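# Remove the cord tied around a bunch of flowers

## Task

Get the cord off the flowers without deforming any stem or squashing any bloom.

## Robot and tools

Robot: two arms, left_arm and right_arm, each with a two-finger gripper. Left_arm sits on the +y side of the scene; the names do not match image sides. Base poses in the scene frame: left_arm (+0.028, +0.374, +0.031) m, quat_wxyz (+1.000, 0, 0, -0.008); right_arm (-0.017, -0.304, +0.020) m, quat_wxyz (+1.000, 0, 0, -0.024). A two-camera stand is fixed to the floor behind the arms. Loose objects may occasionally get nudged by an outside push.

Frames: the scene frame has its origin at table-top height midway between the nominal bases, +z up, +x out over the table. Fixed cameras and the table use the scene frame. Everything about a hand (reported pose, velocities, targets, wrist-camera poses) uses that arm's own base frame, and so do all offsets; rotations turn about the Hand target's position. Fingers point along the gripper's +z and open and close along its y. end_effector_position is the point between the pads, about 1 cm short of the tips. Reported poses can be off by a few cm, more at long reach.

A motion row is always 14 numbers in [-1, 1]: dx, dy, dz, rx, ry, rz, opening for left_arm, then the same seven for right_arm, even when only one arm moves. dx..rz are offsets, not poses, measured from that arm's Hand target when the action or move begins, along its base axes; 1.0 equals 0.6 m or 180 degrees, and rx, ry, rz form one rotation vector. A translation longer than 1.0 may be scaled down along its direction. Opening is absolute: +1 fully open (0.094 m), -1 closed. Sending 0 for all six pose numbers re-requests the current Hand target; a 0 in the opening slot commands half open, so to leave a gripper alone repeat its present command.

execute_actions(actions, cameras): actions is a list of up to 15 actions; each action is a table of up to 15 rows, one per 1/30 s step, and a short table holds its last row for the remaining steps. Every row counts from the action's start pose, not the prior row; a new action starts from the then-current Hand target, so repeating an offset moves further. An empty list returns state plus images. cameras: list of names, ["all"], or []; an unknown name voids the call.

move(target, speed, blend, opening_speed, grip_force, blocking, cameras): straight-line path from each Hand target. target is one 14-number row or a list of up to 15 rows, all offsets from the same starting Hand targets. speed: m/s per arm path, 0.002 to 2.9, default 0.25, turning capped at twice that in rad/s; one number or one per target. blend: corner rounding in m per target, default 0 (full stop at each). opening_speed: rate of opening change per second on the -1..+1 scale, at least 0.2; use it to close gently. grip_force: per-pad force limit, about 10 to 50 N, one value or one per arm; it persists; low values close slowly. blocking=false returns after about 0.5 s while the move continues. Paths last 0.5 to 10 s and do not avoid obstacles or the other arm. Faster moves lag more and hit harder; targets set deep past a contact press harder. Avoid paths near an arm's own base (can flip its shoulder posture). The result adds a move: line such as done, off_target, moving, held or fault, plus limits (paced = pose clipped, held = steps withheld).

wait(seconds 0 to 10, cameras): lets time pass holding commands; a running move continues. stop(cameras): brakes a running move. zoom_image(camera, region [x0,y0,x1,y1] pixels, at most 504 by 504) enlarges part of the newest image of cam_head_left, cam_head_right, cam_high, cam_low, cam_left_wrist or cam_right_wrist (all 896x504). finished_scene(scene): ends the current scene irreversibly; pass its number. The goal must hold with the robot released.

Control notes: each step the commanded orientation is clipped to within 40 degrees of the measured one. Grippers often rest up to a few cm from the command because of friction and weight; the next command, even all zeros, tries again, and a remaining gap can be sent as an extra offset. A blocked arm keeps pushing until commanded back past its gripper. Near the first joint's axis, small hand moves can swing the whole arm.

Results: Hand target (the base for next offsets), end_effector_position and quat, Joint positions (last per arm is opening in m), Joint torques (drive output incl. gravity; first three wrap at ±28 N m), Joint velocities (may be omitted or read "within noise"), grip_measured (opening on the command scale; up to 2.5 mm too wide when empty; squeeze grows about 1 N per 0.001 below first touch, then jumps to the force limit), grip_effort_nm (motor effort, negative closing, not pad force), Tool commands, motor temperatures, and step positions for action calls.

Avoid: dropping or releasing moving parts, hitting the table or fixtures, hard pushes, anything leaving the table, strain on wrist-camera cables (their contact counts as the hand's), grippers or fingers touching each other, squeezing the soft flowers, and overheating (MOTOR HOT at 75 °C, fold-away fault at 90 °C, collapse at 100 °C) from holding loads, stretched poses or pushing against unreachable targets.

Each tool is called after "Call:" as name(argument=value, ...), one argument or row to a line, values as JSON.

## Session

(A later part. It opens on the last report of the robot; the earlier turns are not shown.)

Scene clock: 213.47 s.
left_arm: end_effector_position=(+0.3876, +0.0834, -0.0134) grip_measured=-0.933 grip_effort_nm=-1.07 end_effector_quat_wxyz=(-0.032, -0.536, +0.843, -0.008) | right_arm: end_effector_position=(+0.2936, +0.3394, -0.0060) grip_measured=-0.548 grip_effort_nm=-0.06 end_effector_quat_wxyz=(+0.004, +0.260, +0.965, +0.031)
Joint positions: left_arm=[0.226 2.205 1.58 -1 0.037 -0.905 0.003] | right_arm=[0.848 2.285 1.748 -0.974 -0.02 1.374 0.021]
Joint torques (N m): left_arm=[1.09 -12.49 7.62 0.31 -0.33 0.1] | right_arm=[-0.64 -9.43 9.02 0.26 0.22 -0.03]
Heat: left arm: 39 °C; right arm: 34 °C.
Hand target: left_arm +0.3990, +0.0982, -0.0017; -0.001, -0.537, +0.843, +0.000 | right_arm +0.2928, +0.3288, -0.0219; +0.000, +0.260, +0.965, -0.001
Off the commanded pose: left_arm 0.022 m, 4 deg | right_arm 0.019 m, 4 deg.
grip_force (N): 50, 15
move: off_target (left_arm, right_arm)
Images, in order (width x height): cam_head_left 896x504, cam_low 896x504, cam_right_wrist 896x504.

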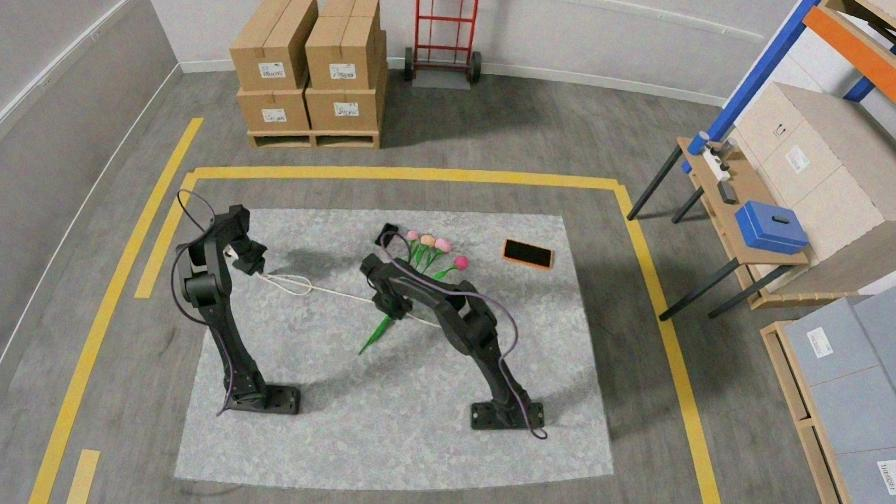

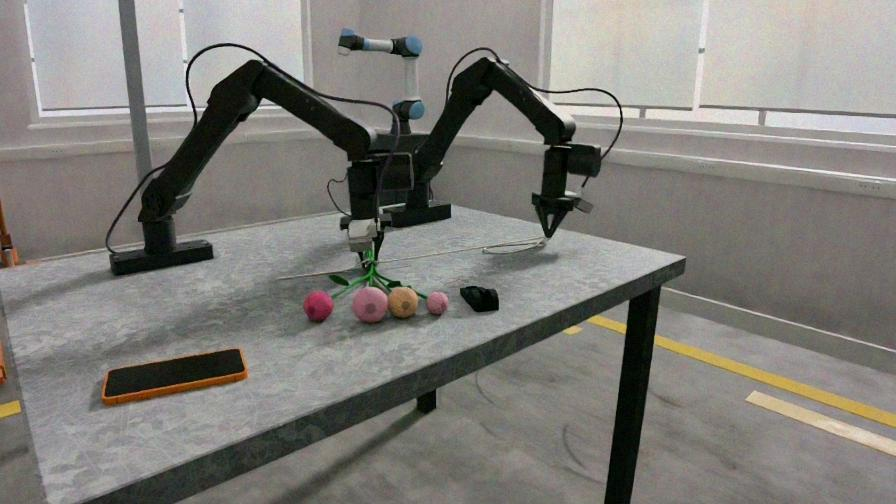

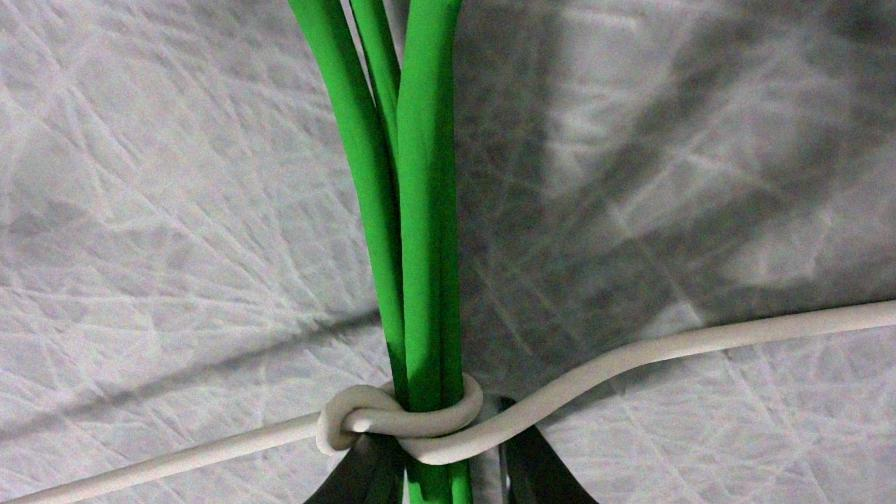

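Call:
move(
  target=[0.0,0.16,0.0,0,0,0,-1,0,0,0.0,0,0,0.0,-0.55],
  speed=0.04,
  cameras=["cam_low","cam_right_wrist","cam_left_wrist","cam_head_left","cam_high"],
)

Scene clock: 219.73 s.
left_arm: end_effector_position=(+0.3899, +0.1715, -0.0009) grip_measured=-0.933 grip_effort_nm=-1.07 end_effector_quat_wxyz=(-0.029, -0.535, +0.844, -0.023) | right_arm: end_effector_position=(+0.2983, +0.3490, -0.0040) grip_measured=-0.548 grip_effort_nm=-0.06 end_effector_quat_wxyz=(+0.006, +0.258, +0.965, +0.051)
Joint positions: left_arm=[0.434 2.299 1.791 -1.115 0.053 -0.694 0.003] | right_arm=[0.848 2.287 1.756 -0.942 -0.035 1.372 0.021]
Joint torques (N m): left_arm=[1.43 -10.73 8.21 0.63 -0.49 0.11] | right_arm=[-0.53 -9.77 8.47 0.04 0.3 0.01]
Heat: left arm: 38 °C; right arm: 34 °C.
Hand target: left_arm +0.3990, +0.1943, -0.0016; -0.001, -0.537, +0.843, +0.000 | right_arm +0.2928, +0.3288, -0.0218; +0.000, +0.260, +0.965, -0.001
Off the commanded pose: left_arm 0.024 m, 4 deg | right_arm 0.027 m, 6 deg.
grip_force (N): 50, 15
move: off_target (left_arm, right_arm)
Images, in order (width x height): cam_head_left 896x504, cam_high 896x504, cam_low 896x504, cam_left_wrist 896x504, cam_right_wrist 896x504.

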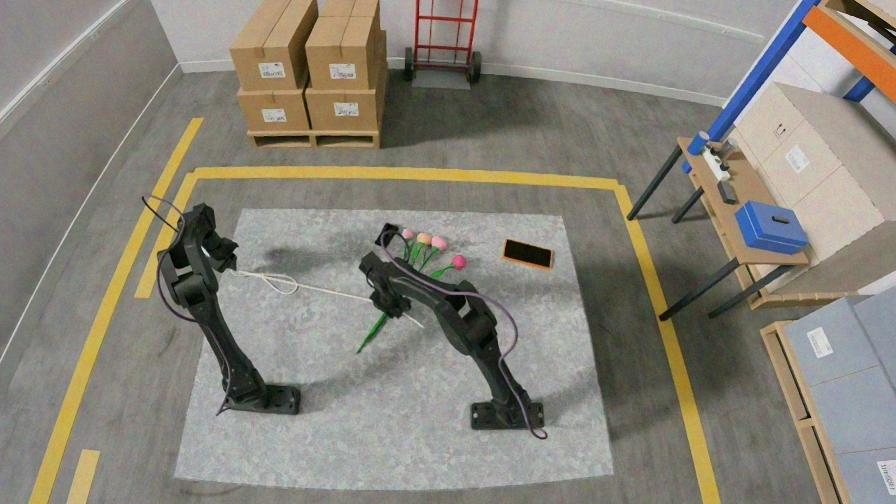

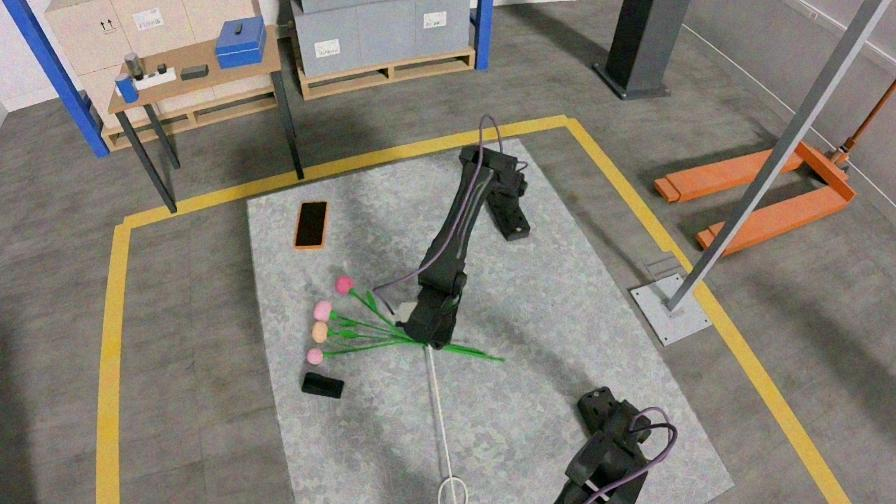

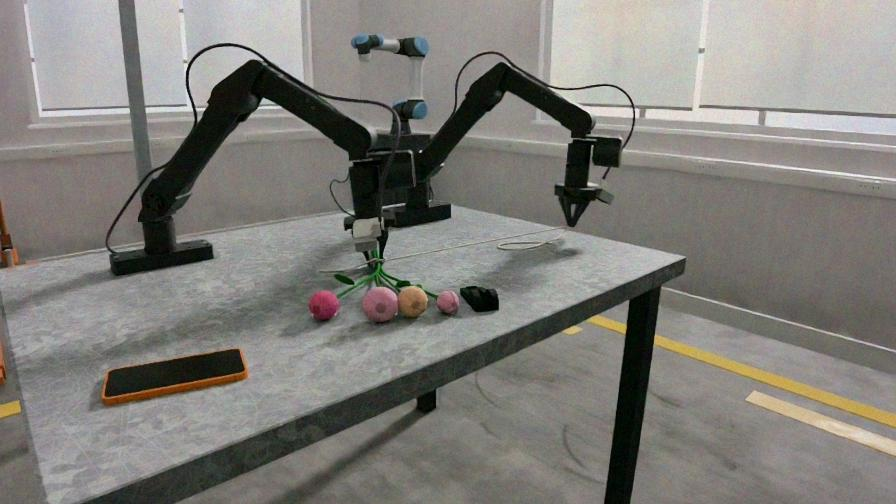

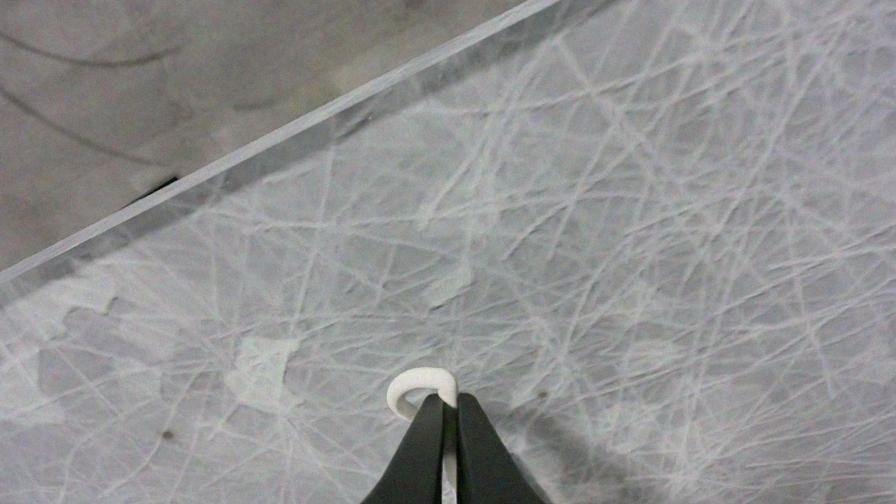

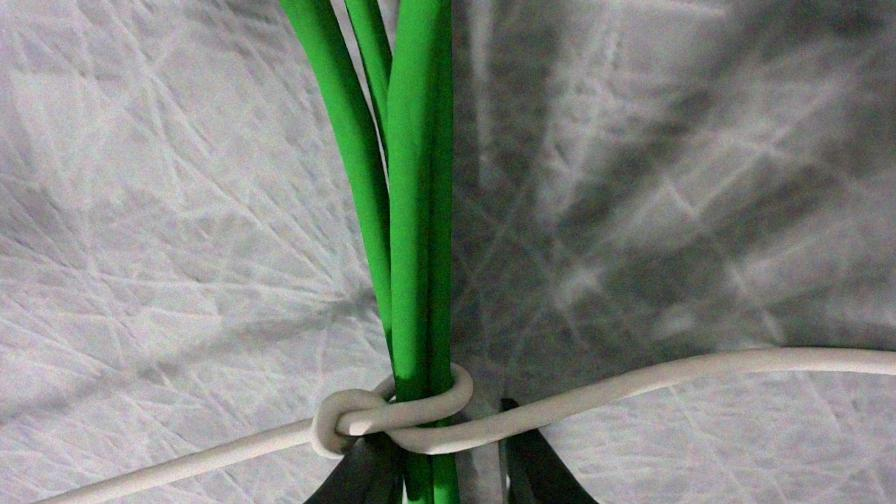

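Call:
move(
  target=[
    [0.0,-0.067,-0.05,0,0,0,-1,0,0,0.0,0,0,0.0,-0.55],
    [0.0,-0.067,-0.05,0,0,0,-0.3,0,0,0.0,0,0,0.0,-0.55],
    [0.0,-0.067,0.13,0,0,0,-0.3,0,0,0.0,0,0,0.0,-0.55],
    [-0.125,-0.52,0.13,0,0,0,-0.3,0,0,0.0,0,0,0.0,-0.55],
  ],
  speed=[0.1,0.1,0.15,0.3],
  cameras=["cam_low","cam_right_wrist","cam_left_wrist","cam_head_left"],
)

Scene clock: 230.77 s.
left_arm: end_effector_position=(+0.3168, -0.1218, +0.0628) grip_measured=-0.303 grip_effort_nm=0.11 end_effector_quat_wxyz=(-0.027, -0.530, +0.847, +0.015) | right_arm: end_effector_position=(+0.2952, +0.3400, -0.0048) grip_measured=-0.548 grip_effort_nm=-0.06 end_effector_quat_wxyz=(+0.007, +0.259, +0.965, +0.031)
Joint positions: left_arm=[-0.357 1.909 1.45 -1.169 0.025 -1.475 0.033] | right_arm=[0.848 2.287 1.756 -0.977 -0.015 1.372 0.021]
Joint torques (N m): left_arm=[0.59 -12.85 5.15 0.37 -0.2 -0.11] | right_arm=[-0.51 -9.68 8.21 0.27 0.14 -0.03]
Heat: left arm: 38 °C; right arm: 34 °C.
Hand target: left_arm +0.3240, -0.1178, +0.0764; -0.001, -0.537, +0.844, +0.000 | right_arm +0.2928, +0.3288, -0.0218; +0.000, +0.260, +0.965, -0.001
Off the commanded pose: left_arm 0.016 m, 4 deg | right_arm 0.020 m, 4 deg.
grip_force (N): 50, 15
move: off_target (left_arm, right_arm)
Images, in order (width x height): cam_head_left 896x504, cam_low 896x504, cam_left_wrist 896x504, cam_right_wrist 896x504.

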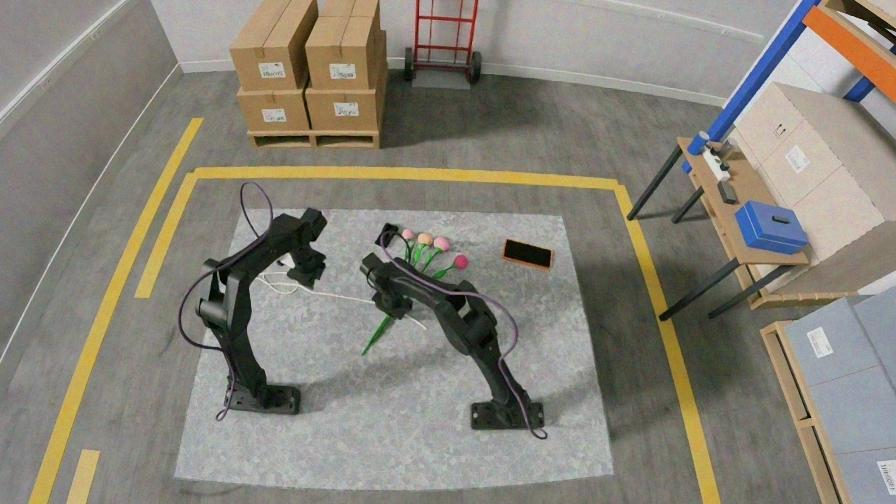

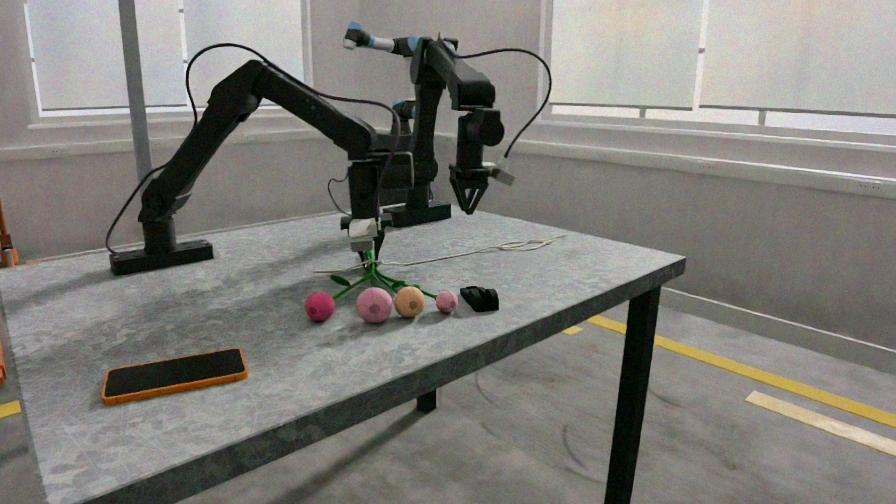

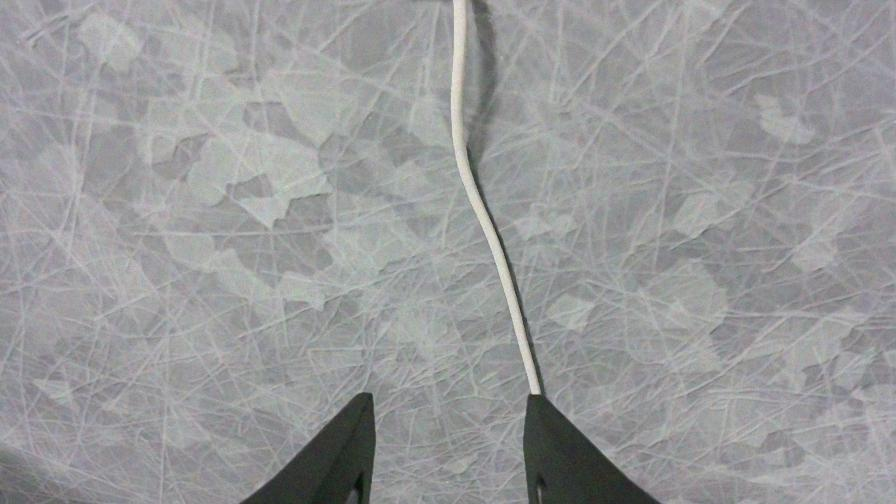

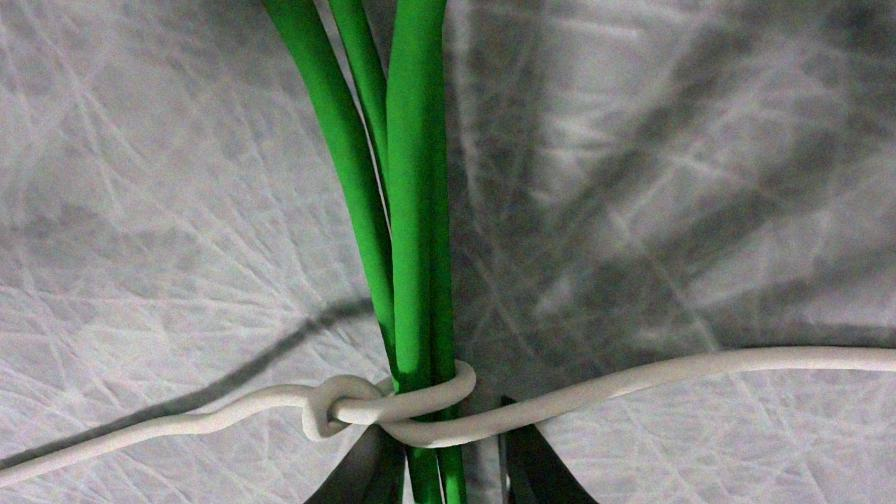

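Call:
move(
  target=[
    [0.029,-0.013,-0.12,0,0,0,-0.3,0,0,0.0,0,0,0.0,-0.55],
    [0.029,-0.013,-0.19,0,0,0,-0.3,0,0,0.0,0,0,0.0,-0.55],
  ],
  speed=[0.12,0.05],
  cameras=["cam_low","cam_left_wrist"],
)

Scene clock: 236.57 s.
left_arm: end_effector_position=(+0.3380, -0.1295, -0.0282) grip_measured=-0.303 grip_effort_nm=0.10 end_effector_quat_wxyz=(-0.010, -0.533, +0.846, -0.006) | right_arm: end_effector_position=(+0.2952, +0.3400, -0.0048) grip_measured=-0.548 grip_effort_nm=-0.06 end_effector_quat_wxyz=(+0.007, +0.259, +0.965, +0.031)
Joint positions: left_arm=[-0.357 2.068 1.294 -0.8 0.024 -1.481 0.033] | right_arm=[0.848 2.287 1.756 -0.977 -0.015 1.372 0.021]
Joint torques (N m): left_arm=[0.28 -8.24 4.07 0.7 -0.18 -0.09] | right_arm=[-0.47 -9.63 8.34 0.3 0.17 -0.02]
Heat: left arm: 37 °C; right arm: 33 °C.
Hand target: left_arm +0.3414, -0.1255, -0.0376; -0.001, -0.537, +0.843, +0.000 | right_arm +0.2928, +0.3288, -0.0218; +0.000, +0.260, +0.965, -0.001
Off the commanded pose: left_arm 0.011 m, 1 deg | right_arm 0.020 m, 4 deg.
grip_force (N): 50, 15
move: off_target (left_arm, right_arm)
Images, in order (width x height): cam_low 896x504, cam_left_wrist 896x504.

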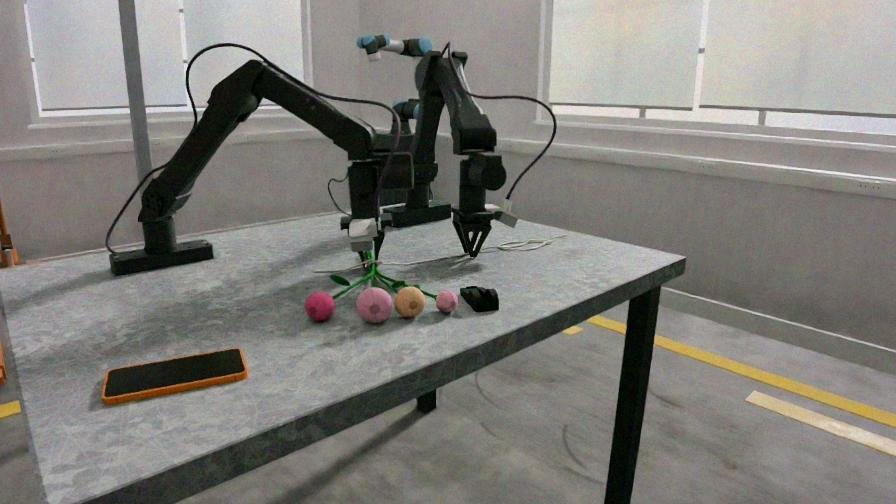

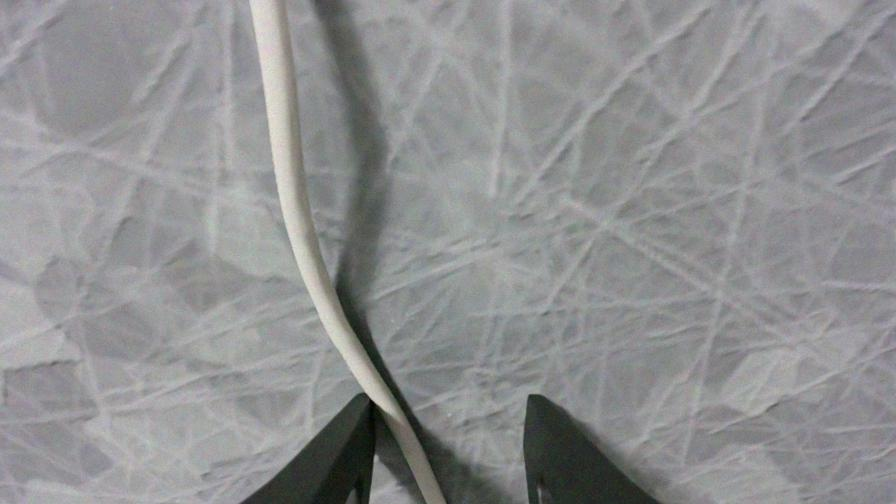

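Call:
move(
  target=[
    [-0.006,0.003,-0.006,0,0,0,-0.3,0,0,0.0,0,0,0.0,-0.55],
    [-0.006,0.003,-0.006,0,0,0,-1,0,0,0.0,0,0,0.0,-0.55],
  ],
  speed=0.05,
  opening_speed=0.5,
)

Call:
move(
  target=[
    [0,0,0.03,0,0,0,-1,0,0,0.0,0,0,0.0,-0.55],
    [0.04,0.18,0.04,0,0,0,-1,0,0,0.0,0,0,0.0,-0.55],
  ],
  speed=0.05,
  cameras=["cam_low","cam_right_wrist","cam_left_wrist","cam_head_left"],
)

Scene clock: 242.00 s.
left_arm: end_effector_position=(+0.3349, -0.1277, -0.0291) grip_measured=-0.931 grip_effort_nm=-1.02 end_effector_quat_wxyz=(-0.012, -0.533, +0.846, +0.000) | right_arm: end_effector_position=(+0.2952, +0.3399, -0.0048) grip_measured=-0.548 grip_effort_nm=-0.06 end_effector_quat_wxyz=(+0.007, +0.259, +0.965, +0.031)
Joint positions: left_arm=[-0.357 2.067 1.288 -0.806 0.02 -1.481 0.003] | right_arm=[0.848 2.287 1.756 -0.978 -0.015 1.372 0.021]
Joint torques (N m): left_arm=[0.38 -8.54 2.48 0.96 -0.15 -0.07] | right_arm=[-0.44 -9.54 8.28 0.31 0.14 -0.04]
Heat: left arm: 36 °C; right arm: 33 °C.
Hand target: left_arm +0.3377, -0.1237, -0.0413; -0.001, -0.537, +0.844, +0.000 | right_arm +0.2928, +0.3288, -0.0218; +0.000, +0.260, +0.965, -0.001
Off the commanded pose: left_arm 0.013 m, 1 deg | right_arm 0.020 m, 4 deg.
grip_force (N): 50, 15
move: off_target (left_arm, right_arm); target 2's new opening was sent with left_arm's hand 0.014 m and 1 deg from that target

Scene clock: 245.50 s.
left_arm: end_effector_position=(+0.3509, -0.0380, -0.0278) grip_measured=-0.933 grip_effort_nm=-1.07 end_effector_quat_wxyz=(-0.040, -0.533, +0.845, -0.023) | right_arm: end_effector_position=(+0.2997, +0.3515, -0.0030) grip_measured=-0.548 grip_effort_nm=-0.06 end_effector_quat_wxyz=(+0.007, +0.258, +0.965, +0.057)
Joint positions: left_arm=[-0.067 2.065 1.288 -0.831 0.085 -1.192 0.003] | right_arm=[0.848 2.287 1.759 -0.935 -0.039 1.371 0.021]
Joint torques (N m): left_arm=[1.78 -11.67 6.53 0.18 -0.76 0.11] | right_arm=[-0.42 -9.78 8.17 -0.03 0.35 -0.05]
Heat: left arm: 36 °C; right arm: 33 °C.
Hand target: left_arm +0.3617, -0.0158, -0.0172; -0.001, -0.537, +0.844, +0.000 | right_arm +0.2928, +0.3288, -0.0218; +0.000, +0.261, +0.965, -0.001
Off the commanded pose: left_arm 0.027 m, 5 deg | right_arm 0.030 m, 7 deg.
grip_force (N): 50, 15
move: off_target (left_arm, right_arm)
Images, in order (width x height): cam_head_left 896x504, cam_low 896x504, cam_left_wrist 896x504, cam_right_wrist 896x504.

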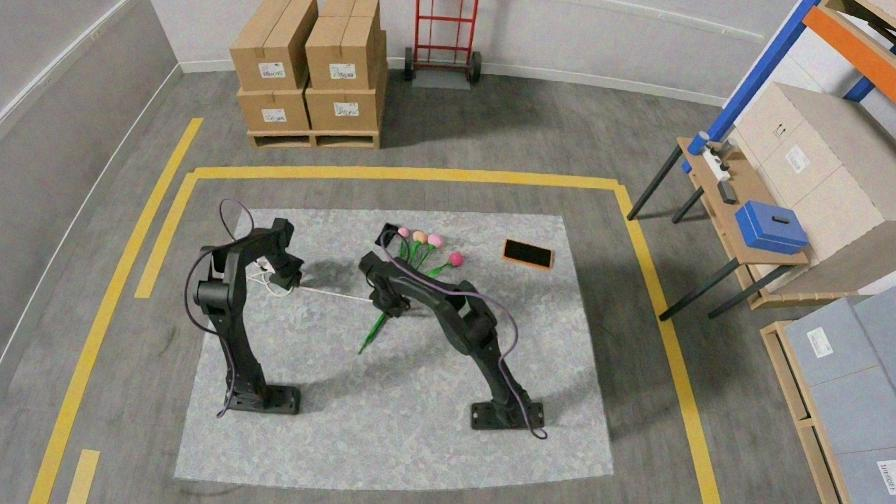

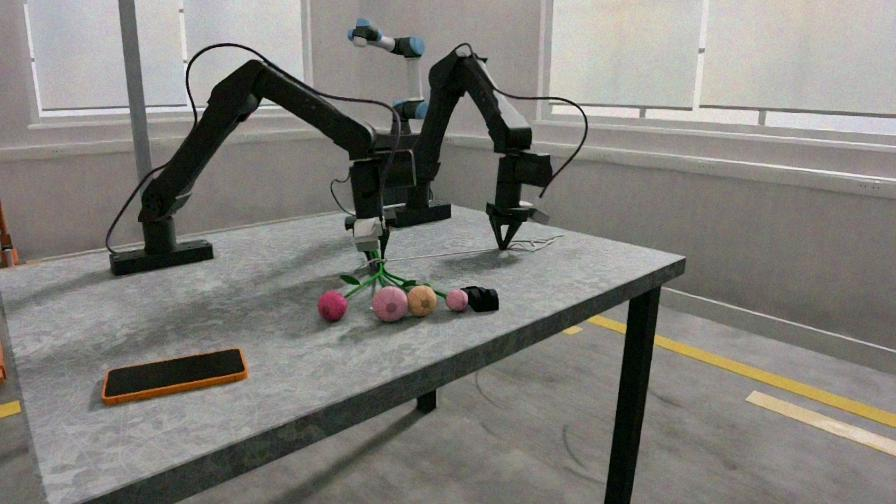

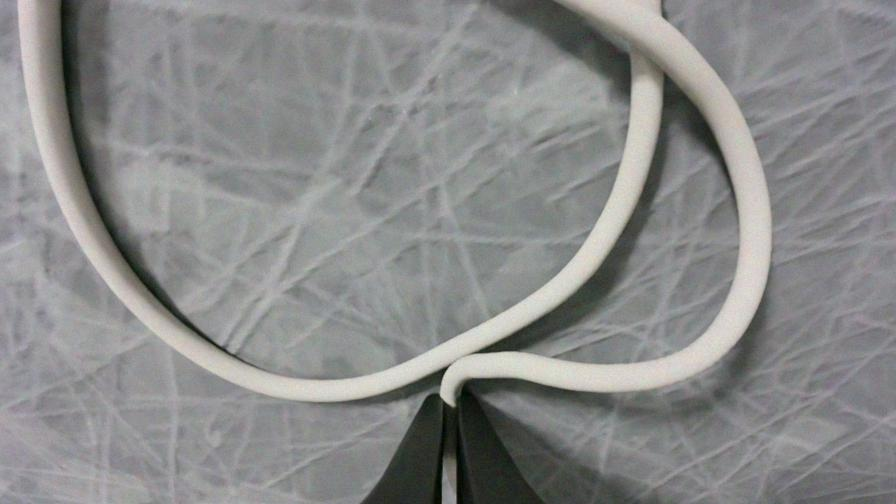

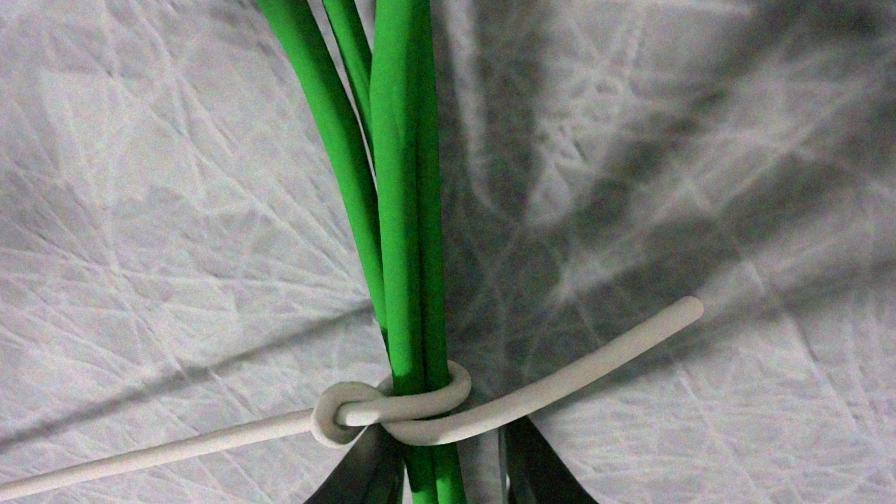

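Call:
move(
  target=[0.04,0.18,0.01,0,0,0,-1,0,0,0.0,0,0,0.0,-0.55],
  speed=0.03,
  cameras=["cam_low","cam_right_wrist","cam_left_wrist","cam_head_left"],
)

Scene clock: 251.70 s.
left_arm: end_effector_position=(+0.3833, +0.0852, -0.0103) grip_measured=-0.933 grip_effort_nm=-1.06 end_effector_quat_wxyz=(-0.002, -0.538, +0.843, -0.011) | right_arm: end_effector_position=(+0.2960, +0.3408, -0.0038) grip_measured=-0.548 grip_effort_nm=-0.06 end_effector_quat_wxyz=(+0.008, +0.258, +0.966, +0.033)
Joint positions: left_arm=[0.226 2.135 1.481 -0.914 0.021 -0.911 0.003] | right_arm=[0.848 2.287 1.759 -0.978 -0.015 1.37 0.021]
Joint torques (N m): left_arm=[0.59 -9.26 7.38 0.22 -0.18 0.11] | right_arm=[-0.35 -9.51 7.95 0.29 0.16 -0.02]
Heat: left arm: 36 °C; right arm: 33 °C.
Hand target: left_arm +0.3858, +0.0922, -0.0112; -0.001, -0.537, +0.843, +0.000 | right_arm +0.2928, +0.3288, -0.0218; +0.000, +0.260, +0.965, -0.001
Off the commanded pose: left_arm 0.007 m, 1 deg | right_arm 0.022 m, 4 deg.
grip_force (N): 50, 15
move: off_target (right_arm)
Images, in order (width x height): cam_head_left 896x504, cam_low 896x504, cam_left_wrist 896x504, cam_right_wrist 896x504.

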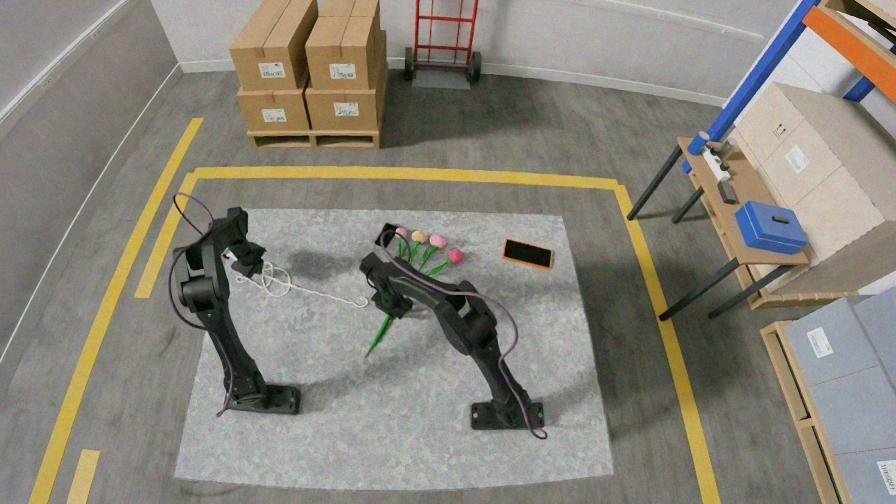

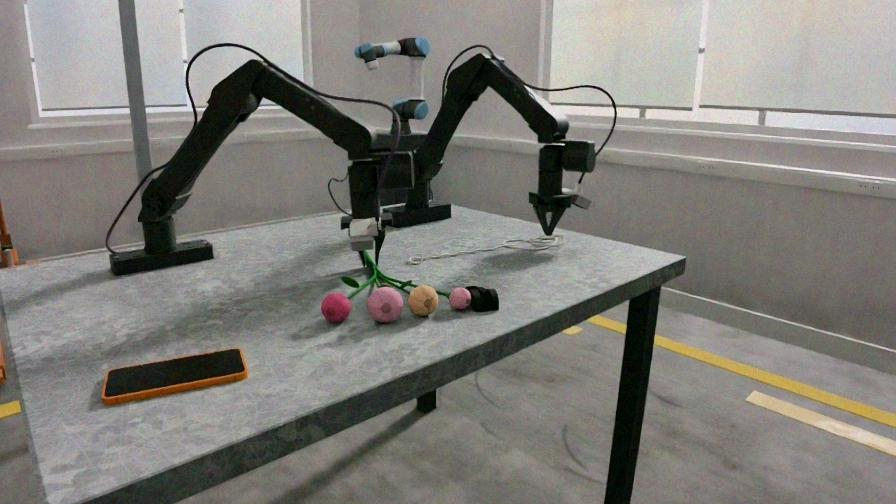

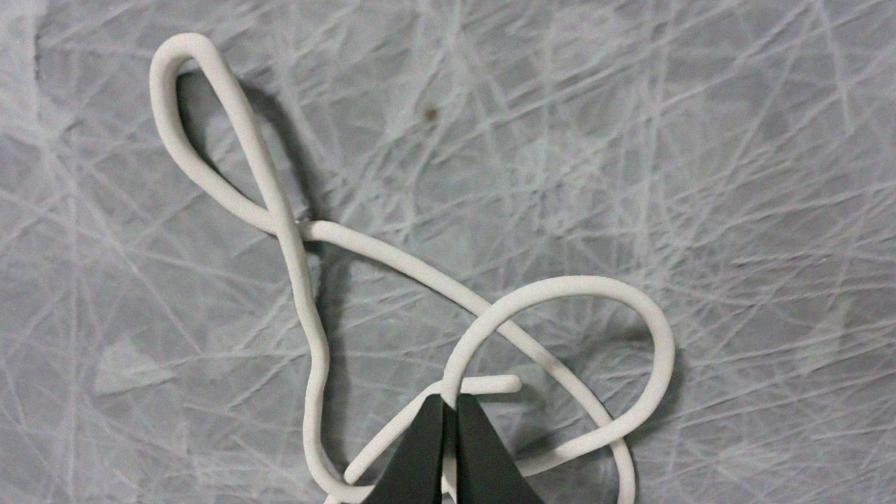

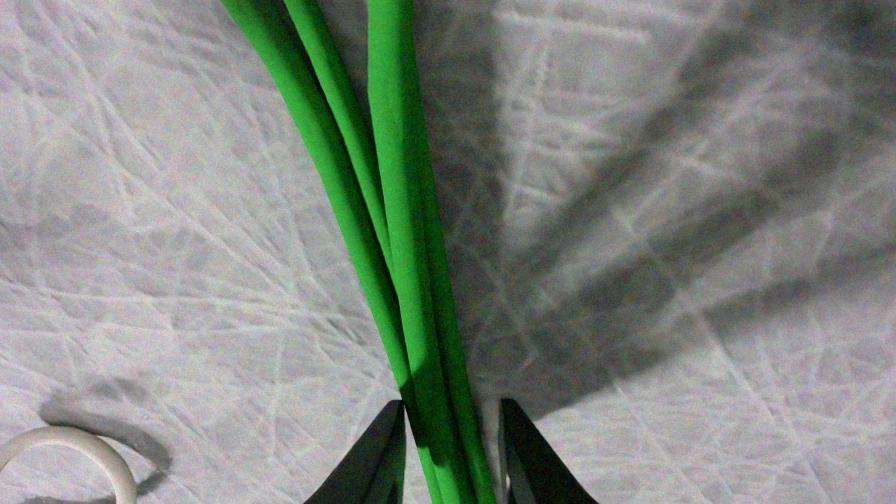

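Call:
move(
  target=[
    [0,-0.02,-0.03,0,0,0,-1,0,0,0,0,0,0.0,-0.55],
    [0,-0.02,-0.03,0,0,0,-0.5,0,0,0.0,0,0,0.0,0.0],
    [0,-0.02,0.15,0,0,0,-0.5,0,0,0.25,0,0,0.0,0.0],
  ],
  speed=[0.06,0.06,0.1],
  opening_speed=0.6,
  cameras=["cam_low","cam_left_wrist","cam_right_wrist","cam_head_left"],
)

Scene clock: 258.50 s.
left_arm: end_effector_position=(+0.3792, +0.0776, +0.0544) grip_measured=-0.503 grip_effort_nm=0.10 end_effector_quat_wxyz=(-0.032, -0.536, +0.844, +0.001) | right_arm: end_effector_position=(+0.2913, +0.3347, +0.1290) grip_measured=-0.002 grip_effort_nm=0.11 end_effector_quat_wxyz=(+0.000, +0.258, +0.966, +0.013)
Joint positions: left_arm=[0.209 2.103 1.696 -1.226 0.02 -0.923 0.023] | right_arm=[0.848 2.287 2.294 -1.554 -0.012 1.37 0.047]
Joint torques (N m): left_arm=[-0.44 -14.94 7.51 0.08 -0.15 -0.11] | right_arm=[-0.44 -12.12 8.81 0.26 0.1 -0.04]
Heat: left arm: 36 °C; right arm: 33 °C.
Hand target: left_arm +0.3857, +0.0802, +0.0788; -0.001, -0.537, +0.844, +0.000 | right_arm +0.2928, +0.3288, +0.1282; +0.000, +0.260, +0.965, -0.001
Off the commanded pose: left_arm 0.025 m, 4 deg | right_arm 0.006 m, 2 deg.
joint sent to its limit (right arm) — joint 4 (wrist pitch), lower limit. The joint targets still meet the commanded pose.
grip_force (N): 50, 15
move: off_target (left_arm); target 2's new opening was sent with right_arm's hand 0.022 m and 4 deg from that target
Images, in order (width x height): cam_head_left 896x504, cam_low 896x504, cam_left_wrist 896x504, cam_right_wrist 896x504.

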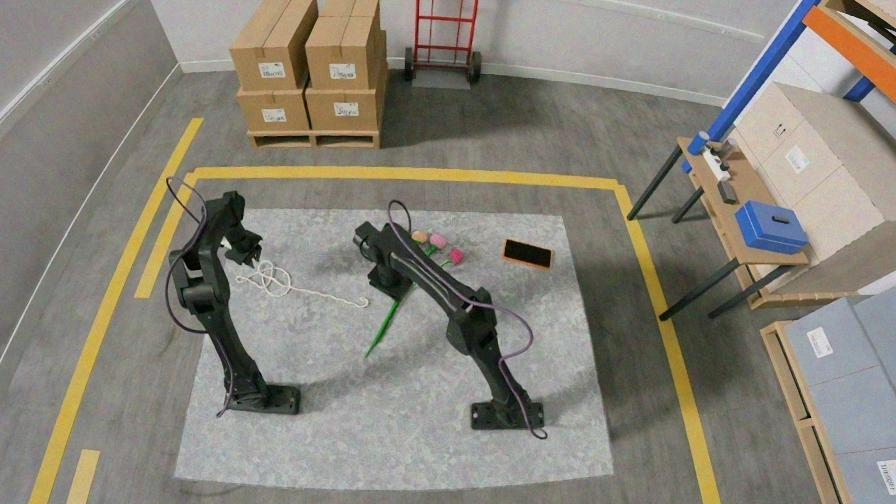

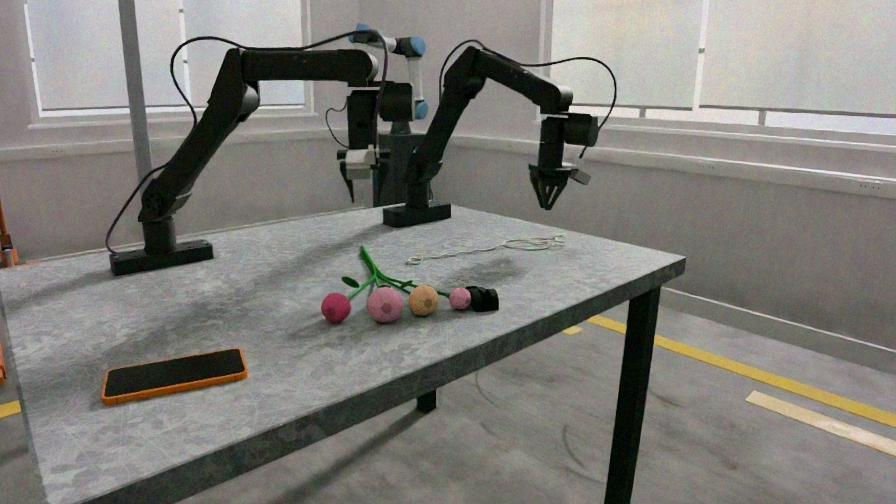

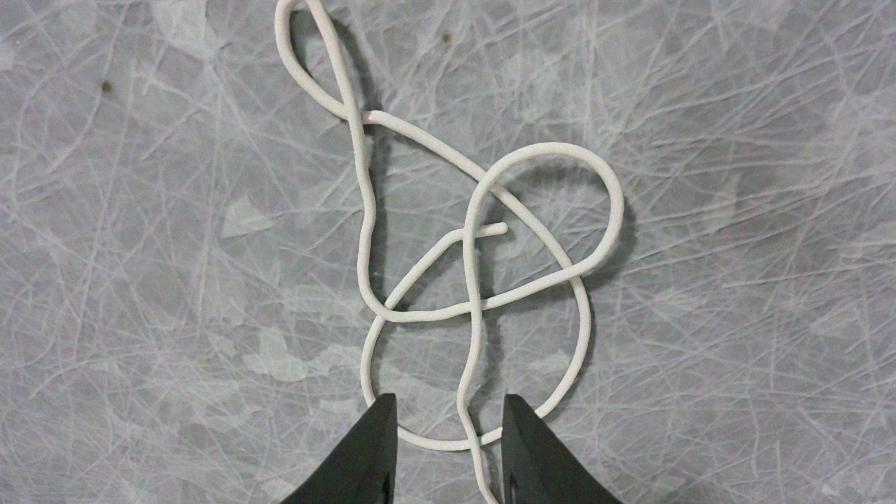

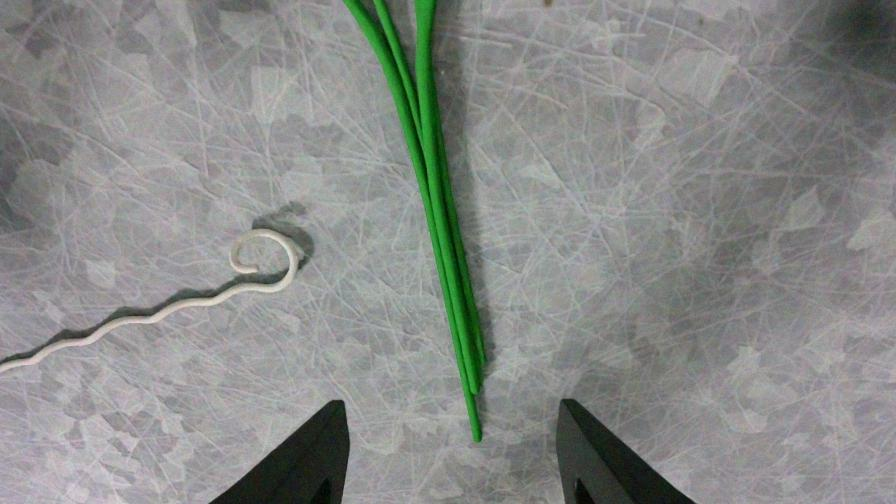

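Cord is free and well clear of the flowers; both hands have released.

Call:
finished_scene(
  scene=2,
)

The scene is finished: the task was done.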